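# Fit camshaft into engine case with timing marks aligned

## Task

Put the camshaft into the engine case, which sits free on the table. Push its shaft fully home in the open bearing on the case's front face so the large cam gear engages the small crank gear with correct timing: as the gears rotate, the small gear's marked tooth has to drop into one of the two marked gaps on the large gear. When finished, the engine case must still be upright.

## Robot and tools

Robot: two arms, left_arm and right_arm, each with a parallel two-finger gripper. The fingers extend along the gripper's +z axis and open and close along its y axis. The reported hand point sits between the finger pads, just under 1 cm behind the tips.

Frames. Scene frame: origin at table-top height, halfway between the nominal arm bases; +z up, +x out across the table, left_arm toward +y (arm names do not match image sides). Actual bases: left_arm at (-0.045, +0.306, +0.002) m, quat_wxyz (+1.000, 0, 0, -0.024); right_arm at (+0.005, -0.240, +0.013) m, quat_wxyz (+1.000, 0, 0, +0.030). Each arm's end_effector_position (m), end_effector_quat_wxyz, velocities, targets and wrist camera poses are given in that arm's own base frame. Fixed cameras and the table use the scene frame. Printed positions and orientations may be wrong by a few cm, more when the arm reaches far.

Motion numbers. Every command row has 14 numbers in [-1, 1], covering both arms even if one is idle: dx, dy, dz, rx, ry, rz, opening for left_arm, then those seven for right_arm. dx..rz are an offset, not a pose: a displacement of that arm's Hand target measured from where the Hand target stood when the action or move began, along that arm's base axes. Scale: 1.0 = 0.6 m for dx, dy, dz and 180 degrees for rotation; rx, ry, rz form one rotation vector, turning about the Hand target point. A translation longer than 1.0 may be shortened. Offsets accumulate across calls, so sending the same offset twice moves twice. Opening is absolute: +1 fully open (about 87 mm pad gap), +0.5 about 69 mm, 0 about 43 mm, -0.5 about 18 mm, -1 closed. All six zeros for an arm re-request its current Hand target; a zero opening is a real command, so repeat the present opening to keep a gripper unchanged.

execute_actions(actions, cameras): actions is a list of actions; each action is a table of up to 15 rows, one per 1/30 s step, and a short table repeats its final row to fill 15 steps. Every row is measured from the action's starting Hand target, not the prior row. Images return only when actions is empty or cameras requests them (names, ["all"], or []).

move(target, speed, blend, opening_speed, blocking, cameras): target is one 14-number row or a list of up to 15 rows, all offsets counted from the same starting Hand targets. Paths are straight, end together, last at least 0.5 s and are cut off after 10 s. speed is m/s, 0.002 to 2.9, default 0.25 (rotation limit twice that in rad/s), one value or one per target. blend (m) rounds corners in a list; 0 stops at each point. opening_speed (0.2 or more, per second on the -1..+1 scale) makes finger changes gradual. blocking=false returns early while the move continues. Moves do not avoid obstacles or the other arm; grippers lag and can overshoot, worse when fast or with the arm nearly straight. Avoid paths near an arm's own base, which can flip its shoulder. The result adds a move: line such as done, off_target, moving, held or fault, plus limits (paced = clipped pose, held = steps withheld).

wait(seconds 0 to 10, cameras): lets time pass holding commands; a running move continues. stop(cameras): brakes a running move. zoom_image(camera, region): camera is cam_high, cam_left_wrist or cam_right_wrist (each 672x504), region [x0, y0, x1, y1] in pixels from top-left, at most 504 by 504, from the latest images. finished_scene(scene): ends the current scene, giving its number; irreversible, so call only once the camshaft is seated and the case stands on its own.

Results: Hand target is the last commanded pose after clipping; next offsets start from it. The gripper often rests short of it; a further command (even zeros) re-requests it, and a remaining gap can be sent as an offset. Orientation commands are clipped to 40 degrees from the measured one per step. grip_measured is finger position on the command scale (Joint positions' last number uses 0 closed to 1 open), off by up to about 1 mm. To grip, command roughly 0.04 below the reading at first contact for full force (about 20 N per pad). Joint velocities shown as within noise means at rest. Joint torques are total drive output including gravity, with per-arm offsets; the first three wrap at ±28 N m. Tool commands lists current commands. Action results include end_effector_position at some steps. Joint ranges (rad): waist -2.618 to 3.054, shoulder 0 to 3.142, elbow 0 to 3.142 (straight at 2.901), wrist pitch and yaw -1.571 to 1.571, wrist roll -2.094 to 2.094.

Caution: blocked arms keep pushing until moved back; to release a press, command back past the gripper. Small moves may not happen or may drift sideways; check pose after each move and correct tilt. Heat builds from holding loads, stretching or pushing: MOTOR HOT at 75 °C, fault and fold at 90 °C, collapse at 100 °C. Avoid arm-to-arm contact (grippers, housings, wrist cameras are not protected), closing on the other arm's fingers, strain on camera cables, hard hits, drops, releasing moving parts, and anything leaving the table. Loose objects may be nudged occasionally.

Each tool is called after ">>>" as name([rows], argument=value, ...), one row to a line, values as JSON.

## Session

>>> execute_actions(actions=[])

>>> zoom_image(camera="cam_high", region=[200, 150, 420, 300])

Scene clock: 0.00 s.
left_arm: end_effector_position=(+0.2369, -0.0439, +0.1679) grip_measured=+0.998 end_effector_quat_wxyz=(+0.539, -0.129, +0.829, -0.083) | right_arm: end_effector_position=(+0.2450, +0.2420, +0.3516) grip_measured=+0.968 end_effector_quat_wxyz=(+0.582, -0.112, +0.685, +0.422)
Joint positions: left_arm=[-0.327 0.496 0.528 -0.471 -0.299 -0.445 0.999] | right_arm=[0.657 0.877 0.892 0.021 -0.133 0.469 0.984]
Joint velocities: within noise
Joint torques (N m): no reading
Motor temperatures (°C): left_arm=[23 33 33 24 26 25 24] | right_arm=[25 28 36 33 27 26 28]
Heat: left arm: 33 °C; right arm: 36 °C.
Hand target: left_arm +0.2363, -0.0434, +0.1690; +0.538, -0.129, +0.829, -0.082 | right_arm +0.2445, +0.2416, +0.3590; +0.589, -0.113, +0.678, +0.425
Tool commands: left_gripper/opening=+1.0 right_gripper/opening=+1.0

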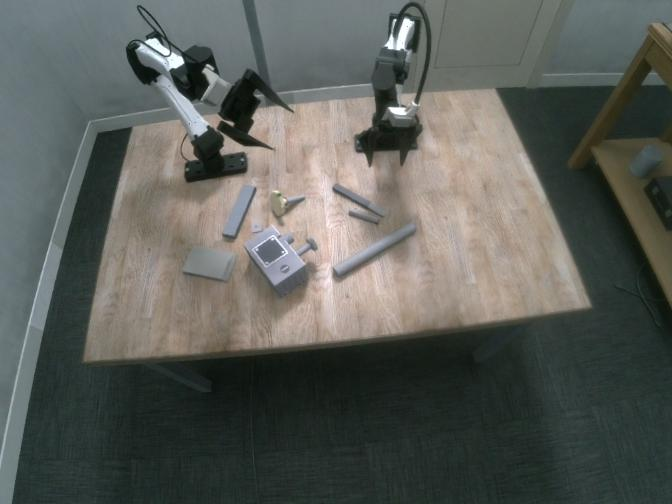

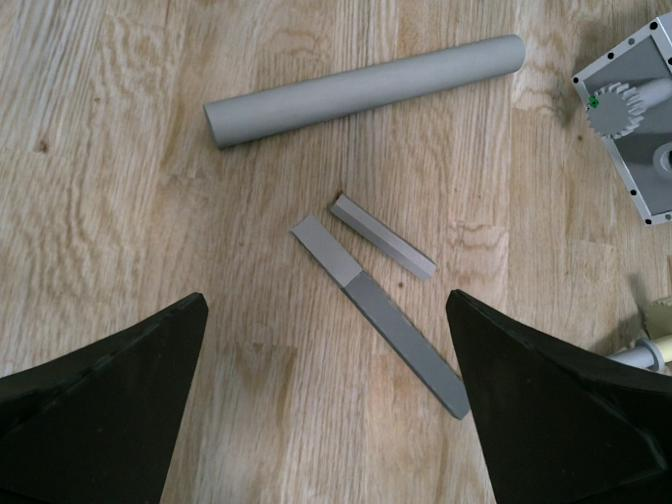

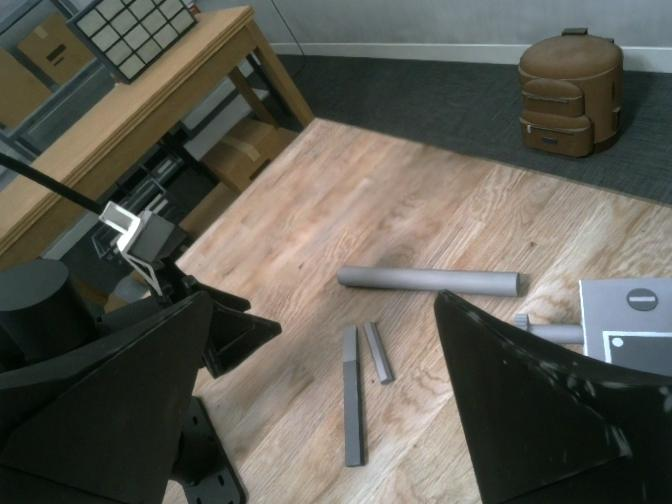

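Scaled by 2.291 from the camera's 672x504 image, which has a finer 960x720 frame.

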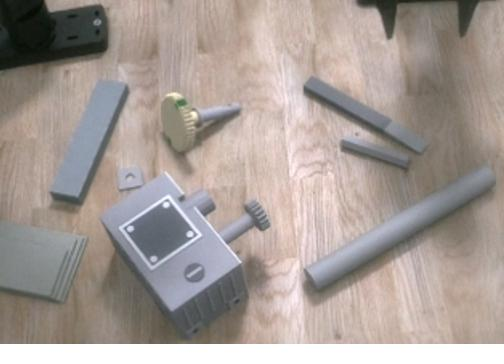

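>>> move(target=[0,0,0,0,0,0,1,-0.08,-0.5,0,0,0,-0.25,1], speed=0.35)

>>> move(target=[-0.11,-0.091,0.018,0.0558,-0.1126,-0.293,1,0,0,0,0,0,0,1], speed=0.3, cameras=["cam_left_wrist","cam_high"])

Scene clock: 50.10 s.
left_arm: end_effector_position=(+0.2369, -0.0439, +0.1679) grip_measured=+0.998 end_effector_quat_wxyz=(+0.539, -0.129, +0.829, -0.083) | right_arm: end_effector_position=(+0.1962, -0.0611, +0.3601) grip_measured=+0.968 end_effector_quat_wxyz=(+0.705, +0.165, +0.669, +0.166)
Joint positions: left_arm=[-0.327 0.496 0.528 -0.471 -0.299 -0.445 0.999] | right_arm=[-1.334 0.521 0.818 -0.1 -1.317 0.664 0.984]
Joint torques (N m): left_arm=[-0.29 1.07 8.8 2.06 -0.1 -0.06] | right_arm=[0.79 1.61 3.85 1.49 0.02 -0.05]
Motor temperatures (°C): left_arm=[23 32 39 31 26 25 24] | right_arm=[25 28 39 37 27 26 28]
Heat: left arm: 39 °C; right arm: 39 °C.
Hand target: left_arm +0.2363, -0.0434, +0.1690; +0.538, -0.129, +0.829, -0.082 | right_arm +0.1965, -0.0585, +0.3590; +0.706, +0.156, +0.670, +0.168
Off the commanded pose: left_arm 0.001 m, 0 deg | right_arm 0.003 m, 1 deg.
move: done

Scene clock: 52.90 s.
left_arm: end_effector_position=(+0.1722, -0.0965, +0.1767) grip_measured=+0.998 end_effector_quat_wxyz=(+0.589, +0.307, +0.703, -0.255) | right_arm: end_effector_position=(+0.1962, -0.0611, +0.3601) grip_measured=+0.968 end_effector_quat_wxyz=(+0.705, +0.165, +0.669, +0.166)
Joint positions: left_arm=[0.39 0.272 0.43 -0.63 1.17 0.442 0.999] | right_arm=[-1.334 0.521 0.818 -0.1 -1.317 0.664 0.984]
Joint torques (N m): left_arm=[0.32 3.43 8.9 1.56 0.6 0.08] | right_arm=[0.79 1.66 4 1.42 0.02 -0.07]
Heat: left arm: 39 °C; right arm: 39 °C.
Hand target: left_arm +0.1704, -0.0980, +0.1798; +0.587, +0.312, +0.700, -0.261 | right_arm +0.1964, -0.0584, +0.3589; +0.706, +0.156, +0.671, +0.167
Off the commanded pose: left_arm 0.004 m, 1 deg | right_arm 0.003 m, 1 deg.
move: done
Images, in order (width x height): cam_high 672x504, cam_left_wrist 672x504.

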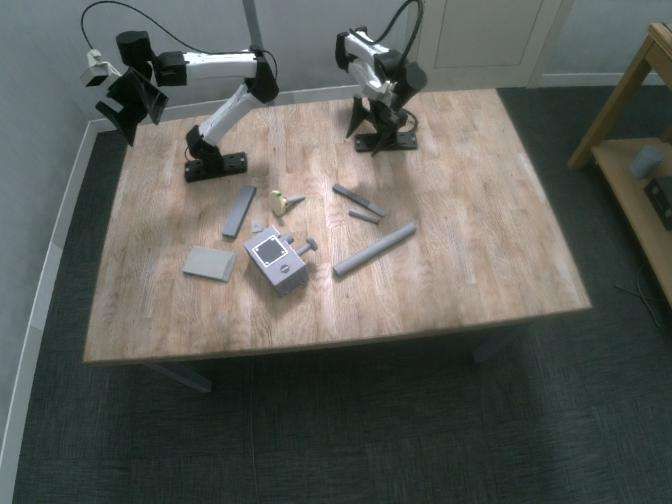

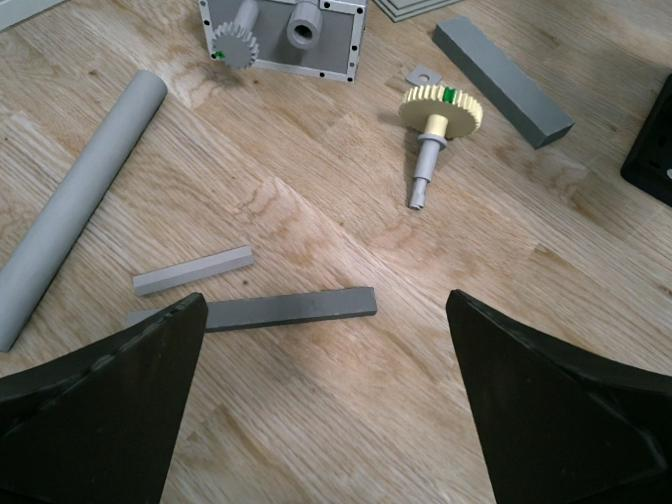

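>>> zoom_image(camera="cam_left_wrist", region=[185, 0, 375, 100])

>>> zoom_image(camera="cam_left_wrist", region=[380, 60, 500, 220])

>>> zoom_image(camera="cam_left_wrist", region=[200, 0, 270, 80])

>>> zoom_image(camera="cam_high", region=[230, 180, 330, 300])

>>> zoom_image(camera="cam_high", region=[255, 180, 315, 230])

Scaled by 2.653 from the camera's 672x504 image, which has a finer 960x720 frame.

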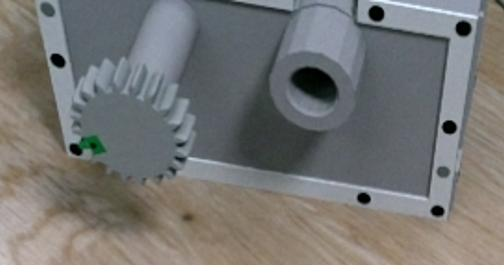

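Scaled by 3.150 from the camera's 672x504 image, which has a finer 960x720 frame.

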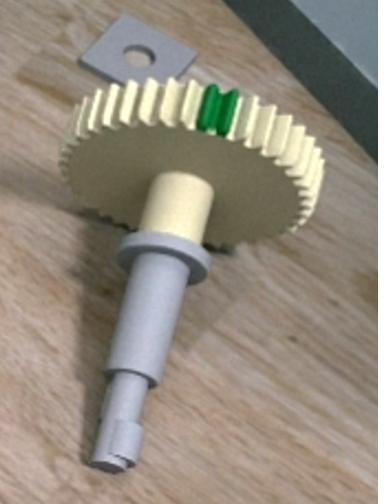

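Scaled by 6.300 from the camera's 672x504 image, which has a finer 960x720 frame.

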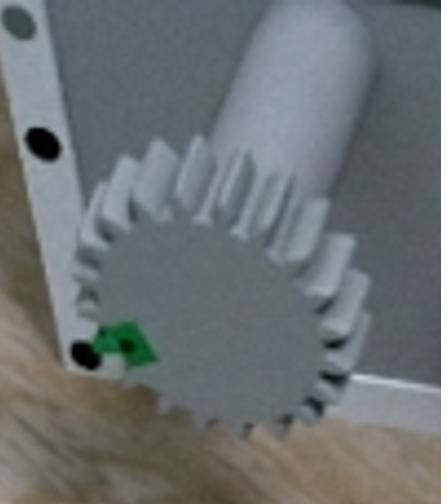

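Scaled by 4.200 from the camera's 672x504 image, which has a finer 960x720 frame.

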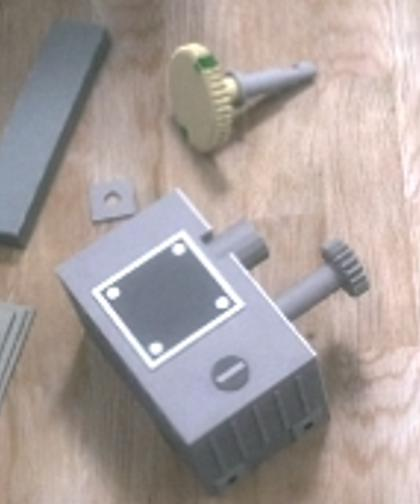

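Scaled by 8.400 from the camera's 672x504 image, which has a finer 960x720 frame.

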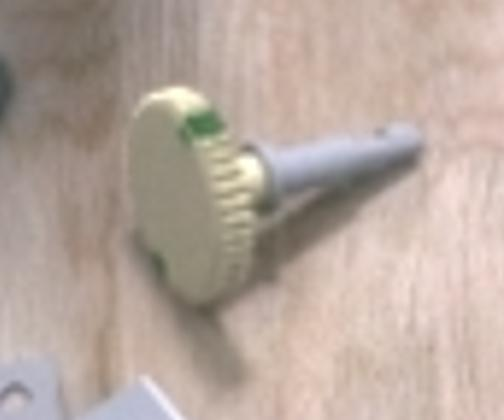

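>>> move(target=[0.116,-0.353,-0.058,0.4447,-0.1925,-0.3774,1,0,0,0,0,0,0,1], speed=0.3, cameras=["cam_left_wrist","cam_high"])

Scene clock: 131.07 s.
left_arm: end_effector_position=(+0.2401, -0.3099, +0.1463) grip_measured=+0.999 end_effector_quat_wxyz=(+0.212, +0.943, +0.252, +0.049) | right_arm: end_effector_position=(+0.1962, -0.0611, +0.3601) grip_measured=+0.968 end_effector_quat_wxyz=(+0.705, +0.165, +0.669, +0.166)
Joint positions: left_arm=[-1.003 1.611 1.353 -0.875 0.034 1.608 0.999] | right_arm=[-1.334 0.521 0.818 -0.1 -1.317 0.664 0.984]
Joint torques (N m): left_arm=[-0.84 -4.78 10 0.85 0 0.02] | right_arm=[0.79 1.68 4.03 1.41 0.02 -0.07]
Heat: left arm: 42 °C; right arm: 38 °C.
Hand target: left_arm +0.2399, -0.3098, +0.1450; +0.197, +0.948, +0.245, +0.051 | right_arm +0.1964, -0.0584, +0.3589; +0.706, +0.156, +0.671, +0.167
Off the commanded pose: left_arm 0.001 m, 2 deg | right_arm 0.003 m, 1 deg.
move: done
Images, in order (width x height): cam_high 672x504, cam_left_wrist 672x504.

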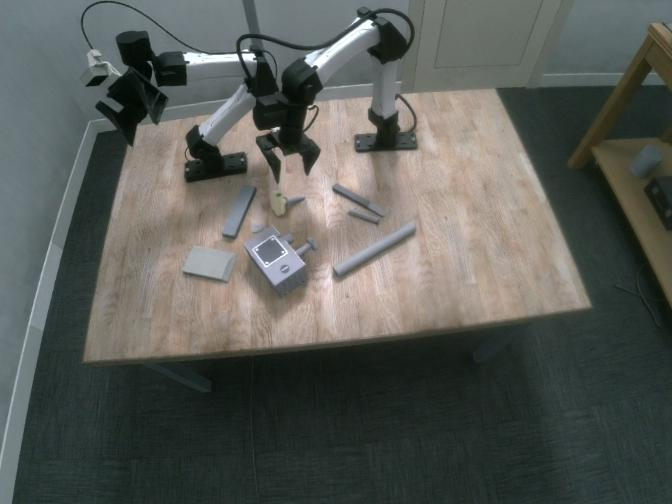

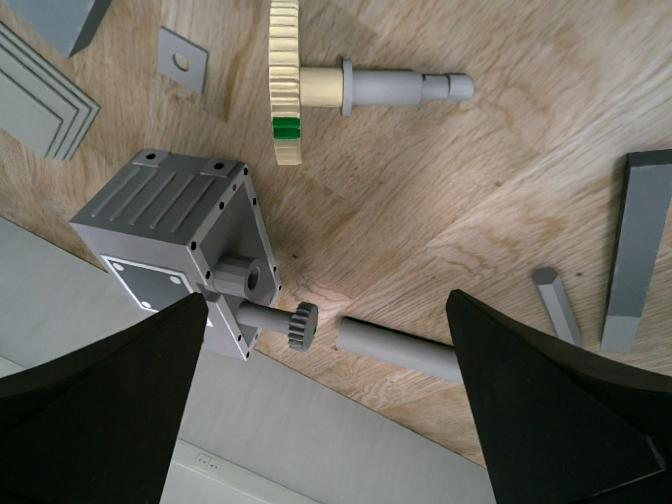

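>>> move(target=[-0.0053,-0.0847,-0.0598,0,0,0,1,0,0,0,0,0,0,1], speed=0.15, cameras=["cam_left_wrist"])

Scene clock: 144.33 s.
left_arm: end_effector_position=(+0.2350, -0.3546, +0.1077) grip_measured=+0.999 end_effector_quat_wxyz=(+0.195, +0.949, +0.244, +0.048) | right_arm: end_effector_position=(+0.1962, -0.0611, +0.3601) grip_measured=+0.968 end_effector_quat_wxyz=(+0.705, +0.165, +0.669, +0.166)
Joint positions: left_arm=[-1.085 1.784 1.407 -0.79 -0.002 1.554 0.999] | right_arm=[-1.334 0.521 0.818 -0.1 -1.317 0.664 0.984]
Joint torques (N m): left_arm=[-0.99 -6.3 9.98 1.15 0.03 -0.16] | right_arm=[0.76 1.66 4 1.42 0.02 -0.07]
Heat: left arm: 42 °C; right arm: 38 °C.
Hand target: left_arm +0.2367, -0.3605, +0.1090; +0.197, +0.948, +0.246, +0.051 | right_arm +0.1964, -0.0585, +0.3589; +0.706, +0.156, +0.671, +0.167
Off the commanded pose: left_arm 0.006 m, 1 deg | right_arm 0.003 m, 1 deg.
move: done
Images, in order (width x height): cam_left_wrist 672x504.

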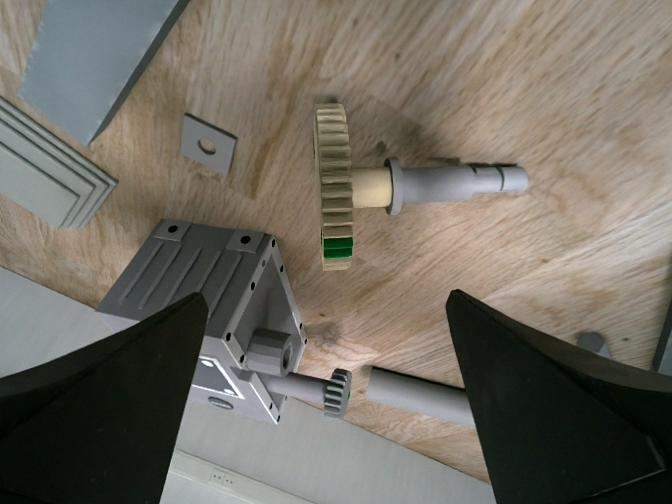

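>>> move(target=[0.0095,-0.018,-0.068,0,0,0.014,1,0,0,0,0,0,0,1], speed=0.1, cameras=["cam_left_wrist"])

Scene clock: 156.03 s.
left_arm: end_effector_position=(+0.2454, -0.3749, +0.0806) grip_measured=+0.999 end_effector_quat_wxyz=(+0.213, +0.939, +0.265, +0.054) | right_arm: end_effector_position=(+0.1962, -0.0611, +0.3601) grip_measured=+0.968 end_effector_quat_wxyz=(+0.705, +0.165, +0.669, +0.166)
Joint positions: left_arm=[-1.092 1.866 1.387 -0.65 -0.02 1.505 0.999] | right_arm=[-1.334 0.521 0.818 -0.1 -1.317 0.664 0.984]
Joint torques (N m): left_arm=[-1.01 -6.8 6.46 1.21 -0.04 -0.16] | right_arm=[0.79 1.66 4.01 1.42 0.02 -0.07]
Heat: left arm: 43 °C; right arm: 39 °C.
Hand target: left_arm +0.2424, -0.3714, +0.0683; +0.196, +0.942, +0.266, +0.056 | right_arm +0.1964, -0.0585, +0.3589; +0.706, +0.156, +0.671, +0.167
Off the commanded pose: left_arm 0.013 m, 2 deg | right_arm 0.003 m, 1 deg.
move: off_target (left_arm)
Images, in order (width x height): cam_left_wrist 672x504.

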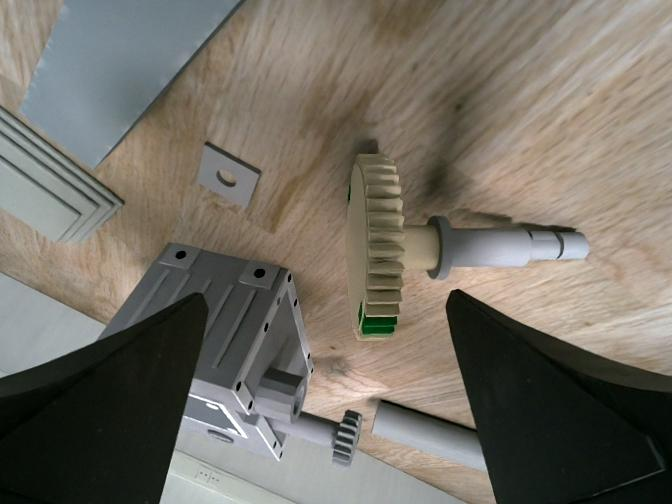

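>>> move(target=[-0.012,0.033,-0.010,0.0097,0.0054,0,1,0,0,0,0,0,0,1], speed=0.1, cameras=["cam_left_wrist"])

Scene clock: 171.60 s.
left_arm: end_effector_position=(+0.2369, -0.3585, +0.0588) grip_measured=+0.999 end_effector_quat_wxyz=(+0.183, +0.945, +0.267, +0.048) | right_arm: end_effector_position=(+0.1962, -0.0611, +0.3601) grip_measured=+0.968 end_effector_quat_wxyz=(+0.705, +0.165, +0.669, +0.166)
Joint positions: left_arm=[-1.092 1.866 1.322 -0.646 -0.02 1.502 0.999] | right_arm=[-1.334 0.521 0.818 -0.1 -1.317 0.664 0.984]
Joint torques (N m): left_arm=[-0.23 -10.06 5.96 0.95 0.01 -0.07] | right_arm=[0.77 1.66 4 1.42 0.03 -0.07]
Heat: left arm: 41 °C; right arm: 39 °C.
Hand target: left_arm +0.2352, -0.3517, +0.0623; +0.180, +0.945, +0.267, +0.052 | right_arm +0.1964, -0.0585, +0.3589; +0.706, +0.156, +0.671, +0.167
Off the commanded pose: left_arm 0.008 m, 1 deg | right_arm 0.003 m, 1 deg.
move: done
Images, in order (width x height): cam_left_wrist 672x504.

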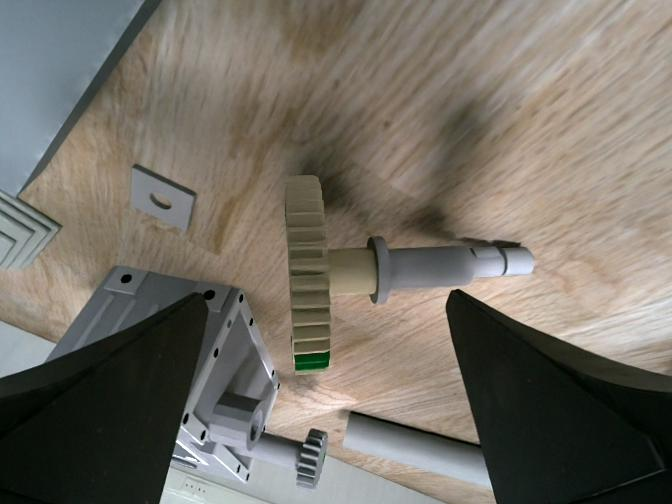

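>>> move(target=[0.006,-0.022,0.003,0,0,0.0,1,0,0,0,0,0,0,1], speed=0.1, cameras=["cam_left_wrist"])

Scene clock: 180.03 s.
left_arm: end_effector_position=(+0.2413, -0.3649, +0.0688) grip_measured=+0.999 end_effector_quat_wxyz=(+0.195, +0.942, +0.269, +0.053) | right_arm: end_effector_position=(+0.1962, -0.0611, +0.3601) grip_measured=+0.968 end_effector_quat_wxyz=(+0.705, +0.165, +0.669, +0.166)
Joint positions: left_arm=[-1.092 1.866 1.353 -0.652 -0.026 1.499 0.999] | right_arm=[-1.334 0.521 0.818 -0.1 -1.317 0.664 0.984]
Joint torques (N m): left_arm=[-1.02 -6.49 9.59 0.82 0.03 -0.11] | right_arm=[0.8 1.66 3.99 1.42 0.03 -0.07]
Heat: left arm: 40 °C; right arm: 39 °C.
Hand target: left_arm +0.2388, -0.3648, +0.0641; +0.180, +0.945, +0.267, +0.052 | right_arm +0.1964, -0.0585, +0.3589; +0.706, +0.156, +0.671, +0.167
Off the commanded pose: left_arm 0.005 m, 2 deg | right_arm 0.003 m, 1 deg.
move: done
Images, in order (width x height): cam_left_wrist 672x504.

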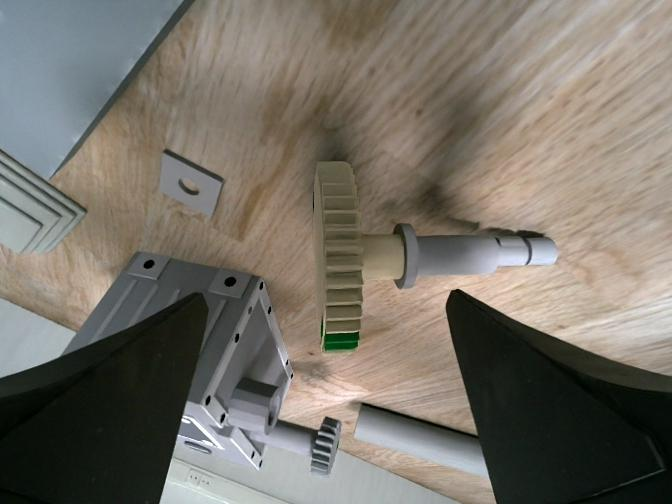

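>>> move(target=[0.004,0.006,-0.02,0,0,0.0,1,0,0,0,0,0,0,1], speed=0.1, cameras=["cam_left_wrist"])

Scene clock: 188.00 s.
left_arm: end_effector_position=(+0.2428, -0.3677, +0.0691) grip_measured=+0.999 end_effector_quat_wxyz=(+0.202, +0.940, +0.268, +0.055) | right_arm: end_effector_position=(+0.1962, -0.0611, +0.3601) grip_measured=+0.968 end_effector_quat_wxyz=(+0.705, +0.165, +0.669, +0.166)
Joint positions: left_arm=[-1.092 1.866 1.348 -0.632 -0.026 1.499 0.999] | right_arm=[-1.334 0.521 0.818 -0.1 -1.317 0.664 0.984]
Joint torques (N m): left_arm=[0.01 -6.12 6.06 1.15 0.09 -0.02] | right_arm=[0.81 1.65 4 1.41 0.02 -0.06]
Heat: left arm: 41 °C; right arm: 39 °C.
Hand target: left_arm +0.2413, -0.3613, +0.0522; +0.180, +0.945, +0.267, +0.052 | right_arm +0.1964, -0.0585, +0.3589; +0.706, +0.156, +0.671, +0.167
Off the commanded pose: left_arm 0.018 m, 3 deg | right_arm 0.003 m, 1 deg.
move: off_target (left_arm)
Images, in order (width x height): cam_left_wrist 672x504.

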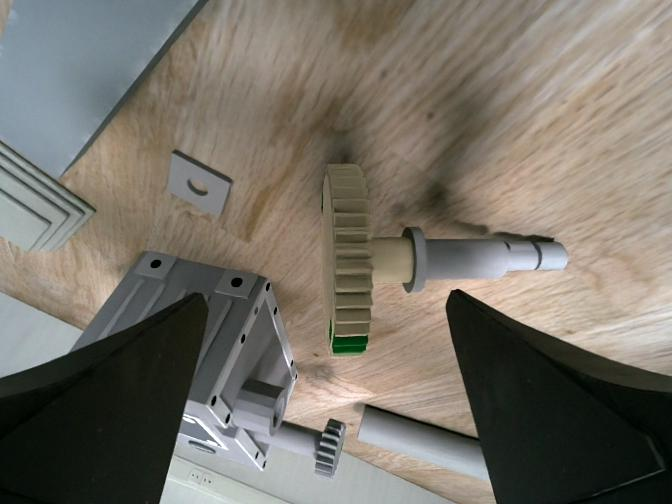

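>>> move([
  [-0.018,0.052,0.097,0,0,0.0,1,0,0,0,0,0,0,1],
  [-0.0035,0.0042,-0.0113,0,0,0.0,1,0,0,0,0,0,0,1],
], speed=[0.15,0.1], cameras=["cam_left_wrist"])

Scene clock: 198.23 s.
left_arm: end_effector_position=(+0.2450, -0.3601, +0.0574) grip_measured=+0.999 end_effector_quat_wxyz=(+0.194, +0.941, +0.271, +0.055) | right_arm: end_effector_position=(+0.1962, -0.0611, +0.3601) grip_measured=+0.968 end_effector_quat_wxyz=(+0.705, +0.165, +0.669, +0.166)
Joint positions: left_arm=[-1.079 1.871 1.312 -0.607 -0.026 1.507 0.999] | right_arm=[-1.334 0.521 0.818 -0.1 -1.317 0.664 0.984]
Joint torques (N m): left_arm=[-1.4 -6.67 6.3 1.16 0.07 -0.11] | right_arm=[0.8 1.66 4.01 1.42 0.02 -0.07]
Heat: left arm: 40 °C; right arm: 39 °C.
Hand target: left_arm +0.2392, -0.3586, +0.0453; +0.179, +0.945, +0.267, +0.052 | right_arm +0.1964, -0.0585, +0.3589; +0.706, +0.156, +0.671, +0.167
Off the commanded pose: left_arm 0.013 m, 2 deg | right_arm 0.003 m, 1 deg.
move: off_target (left_arm)
Images, in order (width x height): cam_left_wrist 672x504.

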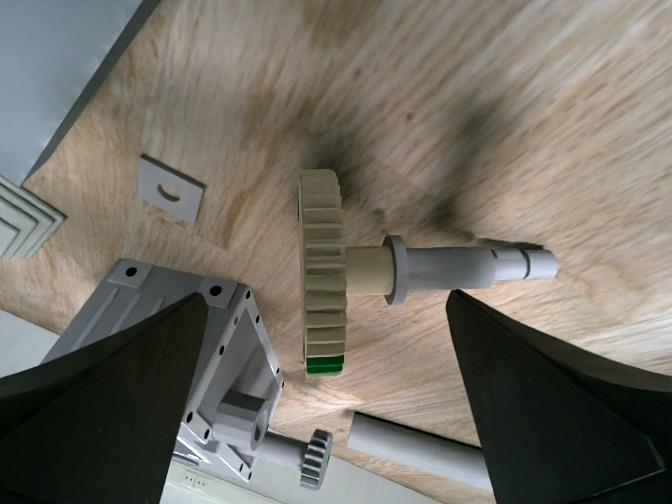

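>>> move(target=[0,0,0.018,0,0,0.0,1,0,0,0,0,0,0,1], speed=0.1, cameras=["cam_left_wrist"])

Scene clock: 210.73 s.
left_arm: end_effector_position=(+0.2442, -0.3585, +0.0566) grip_measured=+0.999 end_effector_quat_wxyz=(+0.190, +0.942, +0.271, +0.054) | right_arm: end_effector_position=(+0.1962, -0.0611, +0.3601) grip_measured=+0.968 end_effector_quat_wxyz=(+0.705, +0.165, +0.669, +0.166)
Joint positions: left_arm=[-1.079 1.871 1.312 -0.614 -0.026 1.507 0.999] | right_arm=[-1.334 0.521 0.818 -0.1 -1.317 0.664 0.984]
Joint torques (N m): left_arm=[-1.42 -7.71 8.91 0.79 0.08 -0.11] | right_arm=[0.8 1.69 4 1.42 0.03 -0.07]
Heat: left arm: 40 °C; right arm: 39 °C.
Hand target: left_arm +0.2392, -0.3586, +0.0561; +0.179, +0.945, +0.267, +0.052 | right_arm +0.1964, -0.0585, +0.3589; +0.706, +0.156, +0.671, +0.167
Off the commanded pose: left_arm 0.005 m, 1 deg | right_arm 0.003 m, 1 deg.
move: done
Images, in order (width x height): cam_left_wrist 672x504.

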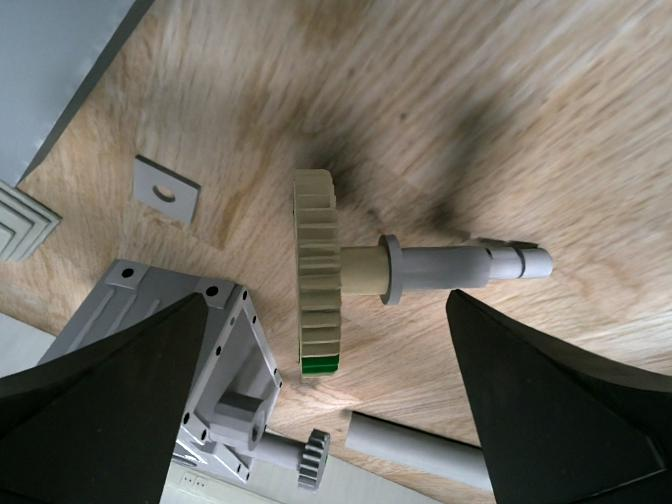

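>>> move(target=[0,0,0.009,0,0,0.0,1,0,0,0,0,0,0,1], speed=0.1, cameras=["cam_left_wrist"])

Scene clock: 217.53 s.
left_arm: end_effector_position=(+0.2426, -0.3556, +0.0566) grip_measured=+0.999 end_effector_quat_wxyz=(+0.183, +0.943, +0.272, +0.052) | right_arm: end_effector_position=(+0.1962, -0.0611, +0.3601) grip_measured=+0.968 end_effector_quat_wxyz=(+0.705, +0.165, +0.669, +0.166)
Joint positions: left_arm=[-1.079 1.871 1.318 -0.637 -0.026 1.507 0.999] | right_arm=[-1.334 0.521 0.818 -0.1 -1.317 0.664 0.984]
Joint torques (N m): left_arm=[-1.42 -8.18 9.7 0.8 0.07 -0.11] | right_arm=[0.81 1.68 4.01 1.42 0.02 -0.08]
Motor temperatures (°C): left_arm=[23 37 40 30 26 25 24] | right_arm=[25 27 37 39 27 26 28]
Heat: left arm: 40 °C; right arm: 39 °C.
Hand target: left_arm +0.2392, -0.3587, +0.0616; +0.180, +0.945, +0.267, +0.052 | right_arm +0.1964, -0.0585, +0.3589; +0.706, +0.156, +0.671, +0.167
Off the commanded pose: left_arm 0.007 m, 1 deg | right_arm 0.003 m, 1 deg.
move: done
Images, in order (width x height): cam_left_wrist 672x504.

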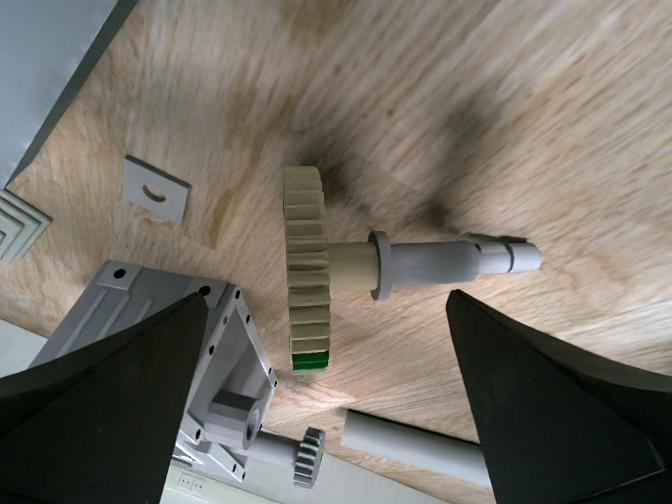

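>>> move(target=[0.004,-0.008,0.003,0,0,0.0,1,0,0,0,0,0,0,1], speed=0.1)

>>> move(target=[0,0,0,0,0,0,-0.5,0,0,0,0,0,0,1], opening_speed=0.8, cameras=["cam_left_wrist"])

Scene clock: 223.87 s.
left_arm: end_effector_position=(+0.2452, -0.3623, +0.0662) grip_measured=+0.999 end_effector_quat_wxyz=(+0.192, +0.942, +0.270, +0.054) | right_arm: end_effector_position=(+0.1962, -0.0611, +0.3601) grip_measured=+0.968 end_effector_quat_wxyz=(+0.705, +0.165, +0.669, +0.166)
Joint positions: left_arm=[-1.081 1.871 1.35 -0.649 -0.026 1.507 0.999] | right_arm=[-1.334 0.521 0.818 -0.1 -1.317 0.664 0.984]
Joint torques (N m): left_arm=[-1.28 -6.84 9.63 0.81 0.07 -0.11] | right_arm=[0.77 1.65 3.99 1.42 0.02 -0.07]
Heat: left arm: 41 °C; right arm: 39 °C.
Hand target: left_arm +0.2415, -0.3635, +0.0634; +0.180, +0.945, +0.267, +0.052 | right_arm +0.1964, -0.0585, +0.3589; +0.706, +0.156, +0.671, +0.167
Off the commanded pose: left_arm 0.005 m, 2 deg | right_arm 0.003 m, 1 deg.
move: done

Scene clock: 225.97 s.
left_arm: end_effector_position=(+0.2448, -0.3618, +0.0659) grip_measured=-0.500 end_effector_quat_wxyz=(+0.191, +0.942, +0.270, +0.054) | right_arm: end_effector_position=(+0.1962, -0.0611, +0.3601) grip_measured=+0.968 end_effector_quat_wxyz=(+0.705, +0.165, +0.669, +0.166)
Joint positions: left_arm=[-1.082 1.871 1.35 -0.651 -0.026 1.507 0.25] | right_arm=[-1.334 0.521 0.818 -0.1 -1.317 0.664 0.984]
Joint torques (N m): left_arm=[-1.22 -6.83 9.65 0.84 0.07 -0.11] | right_arm=[0.8 1.66 4 1.42 0.02 -0.07]
Heat: left arm: 41 °C; right arm: 39 °C.
Hand target: left_arm +0.2416, -0.3635, +0.0634; +0.180, +0.945, +0.267, +0.052 | right_arm +0.1964, -0.0585, +0.3589; +0.706, +0.156, +0.671, +0.167
Off the commanded pose: left_arm 0.004 m, 1 deg | right_arm 0.003 m, 1 deg.
move: done
Images, in order (width x height): cam_left_wrist 672x504.

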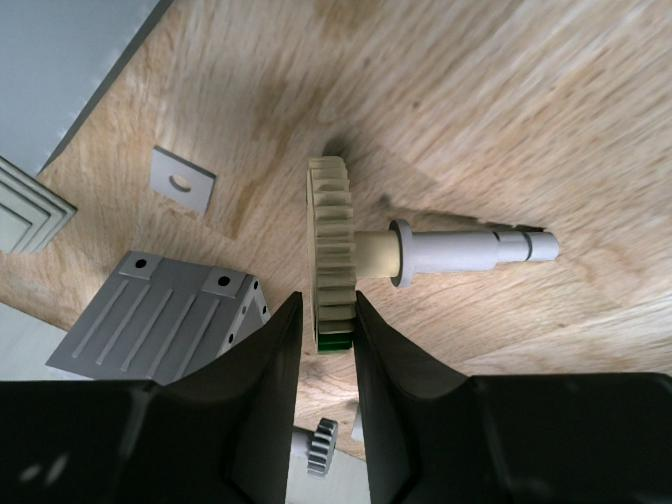

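>>> move(target=[0,0,0,0,0,0,-0.74,0,0,0,0,0,0,1], opening_speed=0.5, cameras=["cam_left_wrist","cam_high"])

>>> zoom_image(camera="cam_left_wrist", region=[260, 140, 400, 370])

Scene clock: 243.23 s.
left_arm: end_effector_position=(+0.2447, -0.3617, +0.0661) grip_measured=-0.632 end_effector_quat_wxyz=(+0.191, +0.942, +0.270, +0.054) | right_arm: end_effector_position=(+0.1962, -0.0611, +0.3601) grip_measured=+0.968 end_effector_quat_wxyz=(+0.705, +0.165, +0.669, +0.166)
Joint positions: left_arm=[-1.082 1.871 1.351 -0.653 -0.026 1.506 0.184] | right_arm=[-1.334 0.521 0.818 -0.1 -1.317 0.664 0.984]
Joint torques (N m): left_arm=[-1.22 -6.83 9.57 0.85 0.07 -0.1] | right_arm=[0.79 1.66 4 1.42 0.02 -0.07]
Heat: left arm: 42 °C; right arm: 39 °C.
Hand target: left_arm +0.2416, -0.3636, +0.0634; +0.180, +0.945, +0.267, +0.052 | right_arm +0.1964, -0.0585, +0.3589; +0.706, +0.156, +0.671, +0.167
Off the commanded pose: left_arm 0.005 m, 1 deg | right_arm 0.003 m, 1 deg.
move: done
Images, in order (width x height): cam_high 672x504, cam_left_wrist 672x504.

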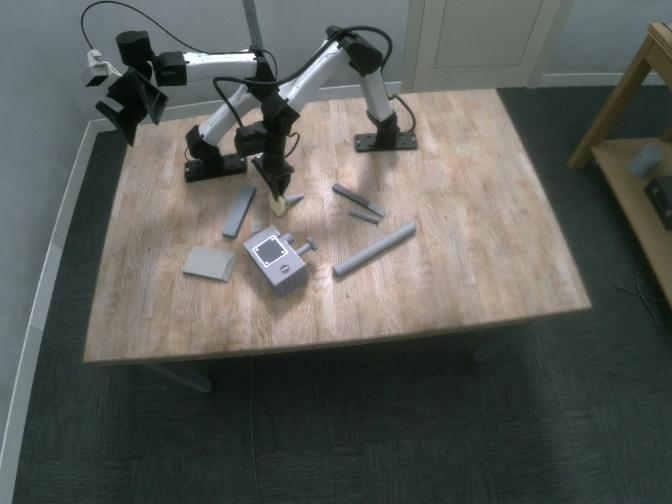

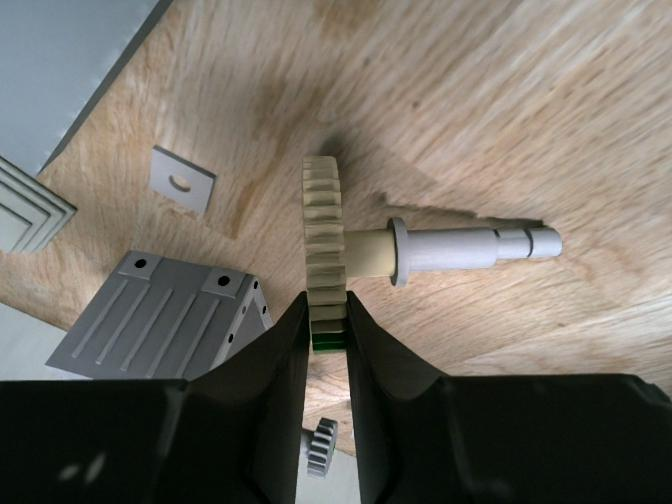

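Scaled by 2.191 from the camera's 672x504 image, which has a finer 960x720 frame.

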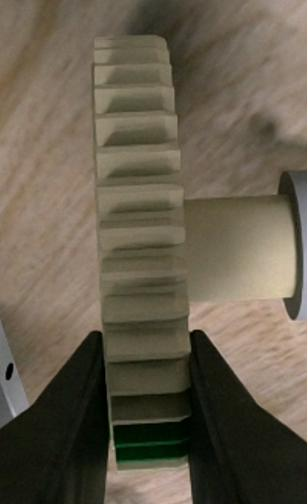

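>>> move([
  [0,0,0.15,0,0,0,-0.74,0,0,0,0,0,0,1],
  [0.031,0.106,0.211,0.0265,0.1316,0.5123,-0.74,0,0,0,0,0,0,1],
  [0.169,0.216,0.128,0.172,-0.0938,-0.9327,-0.74,0,0,0,0,0,0,1],
], speed=[0.15,0.3,0.25], blend=[0.03,0.03,0], cameras=["cam_left_wrist","cam_high"])

>>> zoom_image(camera="cam_high", region=[230, 180, 350, 300])

Scene clock: 296.60 s.
left_arm: end_effector_position=(+0.3518, -0.2447, +0.1480) grip_measured=-0.636 end_effector_quat_wxyz=(+0.095, -0.352, +0.931, -0.002) | right_arm: end_effector_position=(+0.1962, -0.0611, +0.3601) grip_measured=+0.968 end_effector_quat_wxyz=(+0.705, +0.165, +0.669, +0.166)
Joint positions: left_arm=[-0.577 2.165 2.202 -1.491 -0.151 -1.29 0.182] | right_arm=[-1.334 0.521 0.818 -0.1 -1.317 0.664 0.984]
Joint torques (N m): left_arm=[0.1 -8.99 6.38 0.03 -0.33 -0.21] | right_arm=[0.77 1.68 4.01 1.41 0.02 -0.07]
Heat: left arm: 43 °C; right arm: 39 °C.
Hand target: left_arm +0.3430, -0.2340, +0.1403; +0.080, -0.357, +0.930, +0.031 | right_arm +0.1964, -0.0585, +0.3589; +0.706, +0.156, +0.671, +0.167
Off the commanded pose: left_arm 0.016 m, 4 deg | right_arm 0.003 m, 1 deg.
move: off_target (left_arm)
Images, in order (width x height): cam_high 672x504, cam_left_wrist 672x504.

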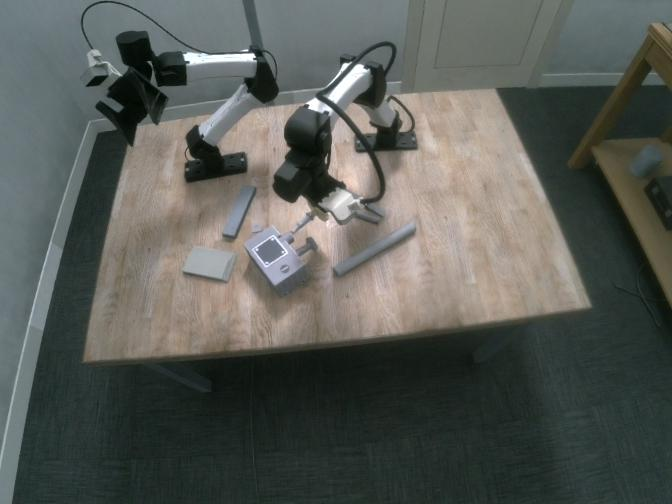

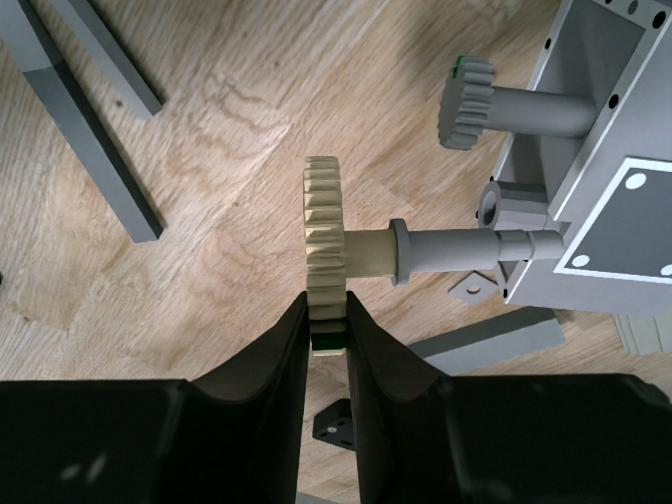

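Scaled by 4.200 from the camera's 672x504 image, which has a finer 960x720 frame.

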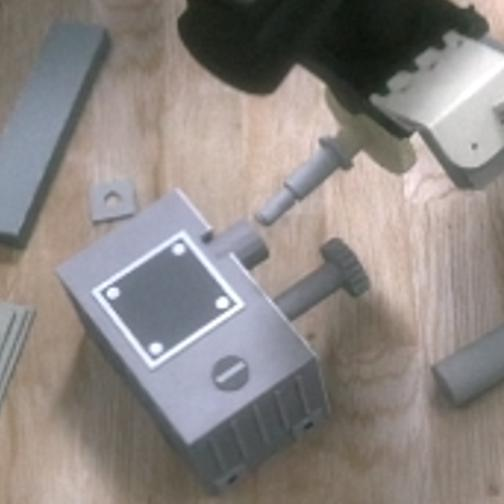

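>>> move(target=[-0.042,0.012,-0.065,0.0133,0.01,-0.039,-0.74,0,0,0,0,0,0,1], speed=0.15, cameras=["cam_left_wrist","cam_high"])

>>> zoom_image(camera="cam_high", region=[230, 180, 350, 300])

>>> zoom_image(camera="cam_left_wrist", region=[370, 0, 672, 300])

Scene clock: 323.60 s.
left_arm: end_effector_position=(+0.3197, -0.2302, +0.0869) grip_measured=-0.636 end_effector_quat_wxyz=(+0.060, -0.302, +0.950, +0.057) | right_arm: end_effector_position=(+0.1962, -0.0611, +0.3601) grip_measured=+0.968 end_effector_quat_wxyz=(+0.705, +0.165, +0.669, +0.166)
Joint positions: left_arm=[-0.599 2.13 1.902 -1.358 -0.165 -1.216 0.182] | right_arm=[-1.334 0.521 0.818 -0.1 -1.317 0.664 0.984]
Joint torques (N m): left_arm=[-0.59 -13.42 5.94 0.24 -0.36 0] | right_arm=[0.8 1.65 3.99 1.42 0.02 -0.08]
Heat: left arm: 41 °C; right arm: 39 °C.
Hand target: left_arm +0.3178, -0.2267, +0.1012; +0.075, -0.298, +0.950, +0.051 | right_arm +0.1964, -0.0585, +0.3589; +0.706, +0.156, +0.671, +0.167
Off the commanded pose: left_arm 0.015 m, 2 deg | right_arm 0.003 m, 1 deg.
move: off_target (left_arm)
Images, in order (width x height): cam_high 672x504, cam_left_wrist 672x504.

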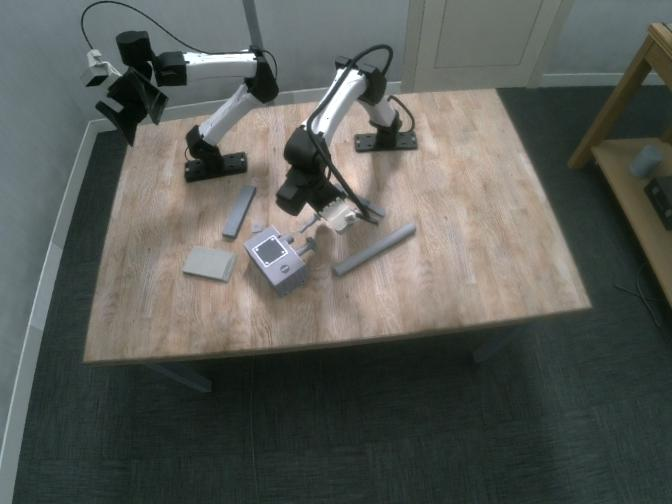

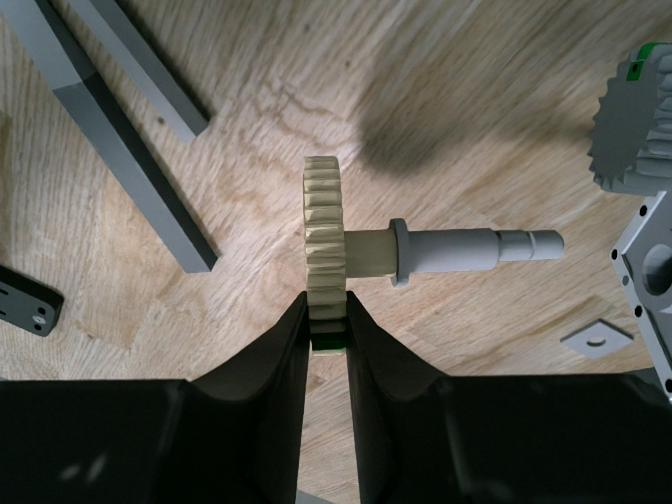

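Scaled by 4.200 from the camera's 672x504 image, which has a finer 960x720 frame.

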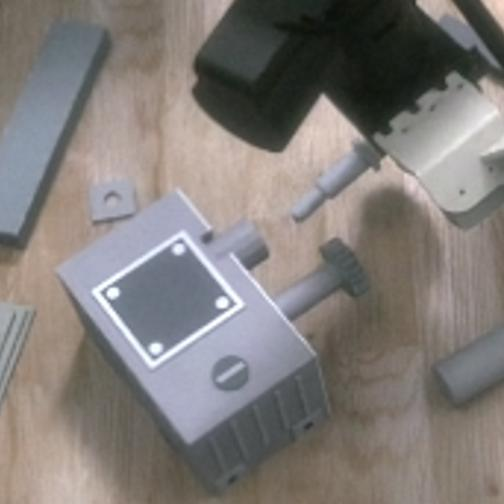

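Scaled by 1.669 from the camera's 672x504 image, which has a finer 960x720 frame.

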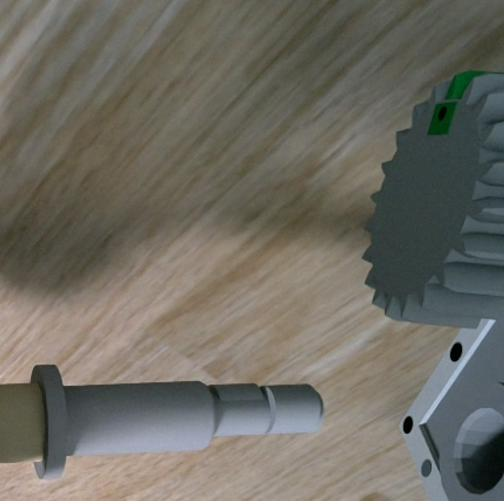

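>>> move(target=[0.0247,-0.0147,0.0112,-0.0184,-0.0122,-0.022,-0.74,0,0,0,0,0,0,1], speed=0.1, cameras=["cam_left_wrist","cam_high"])

>>> zoom_image(camera="cam_high", region=[230, 180, 350, 300])

>>> zoom_image(camera="cam_left_wrist", region=[370, 0, 672, 300])

Scene clock: 348.43 s.
left_arm: end_effector_position=(+0.3291, -0.2332, +0.0864) grip_measured=-0.636 end_effector_quat_wxyz=(+0.074, -0.267, +0.960, +0.041) | right_arm: end_effector_position=(+0.1962, -0.0611, +0.3601) grip_measured=+0.968 end_effector_quat_wxyz=(+0.705, +0.165, +0.669, +0.166)
Joint positions: left_arm=[-0.596 2.13 1.902 -1.308 -0.165 -1.134 0.182] | right_arm=[-1.334 0.521 0.818 -0.1 -1.317 0.664 0.984]
Joint torques (N m): left_arm=[0.28 -13.41 8.83 0.37 0.01 -0.04] | right_arm=[0.79 1.65 4.03 1.42 0.02 -0.07]
Motor temperatures (°C): left_arm=[23 46 39 28 26 25 26] | right_arm=[25 27 36 39 27 26 27]
Heat: left arm: 46 °C; right arm: 39 °C.
Hand target: left_arm +0.3326, -0.2355, +0.1079; +0.086, -0.267, +0.960, +0.015 | right_arm +0.1964, -0.0585, +0.3589; +0.706, +0.156, +0.671, +0.167
Off the commanded pose: left_arm 0.022 m, 3 deg | right_arm 0.003 m, 1 deg.
move: off_target (left_arm)
Images, in order (width x height): cam_high 672x504, cam_left_wrist 672x504.

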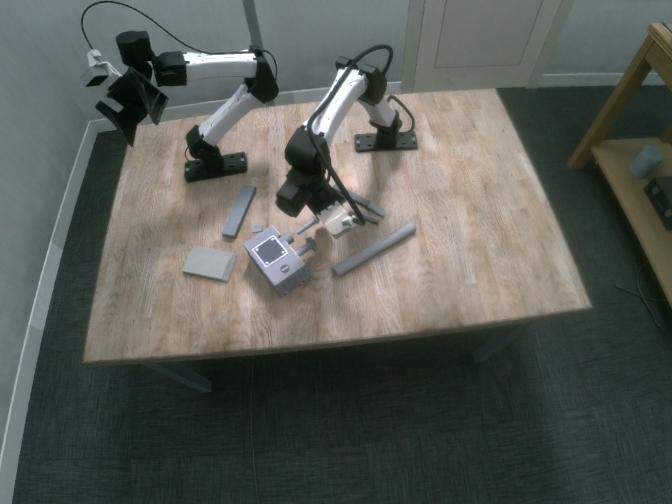

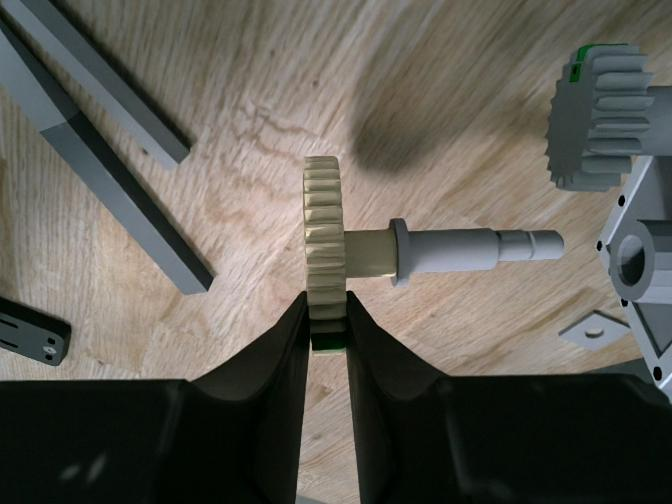

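Scaled by 4.200 from the camera's 672x504 image, which has a finer 960x720 frame.

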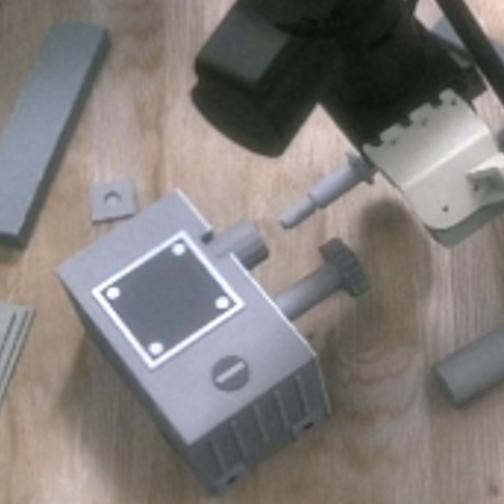

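Scaled by 1.669 from the camera's 672x504 image, which has a finer 960x720 frame.

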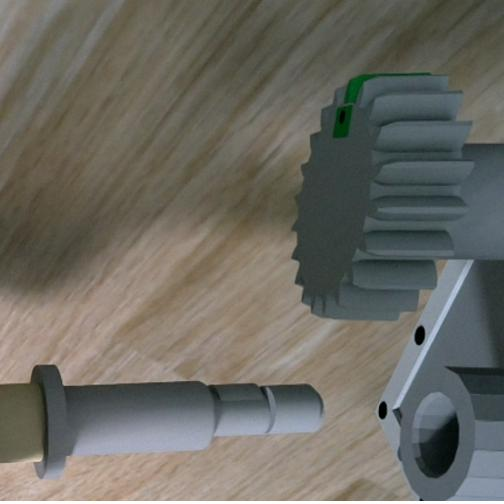

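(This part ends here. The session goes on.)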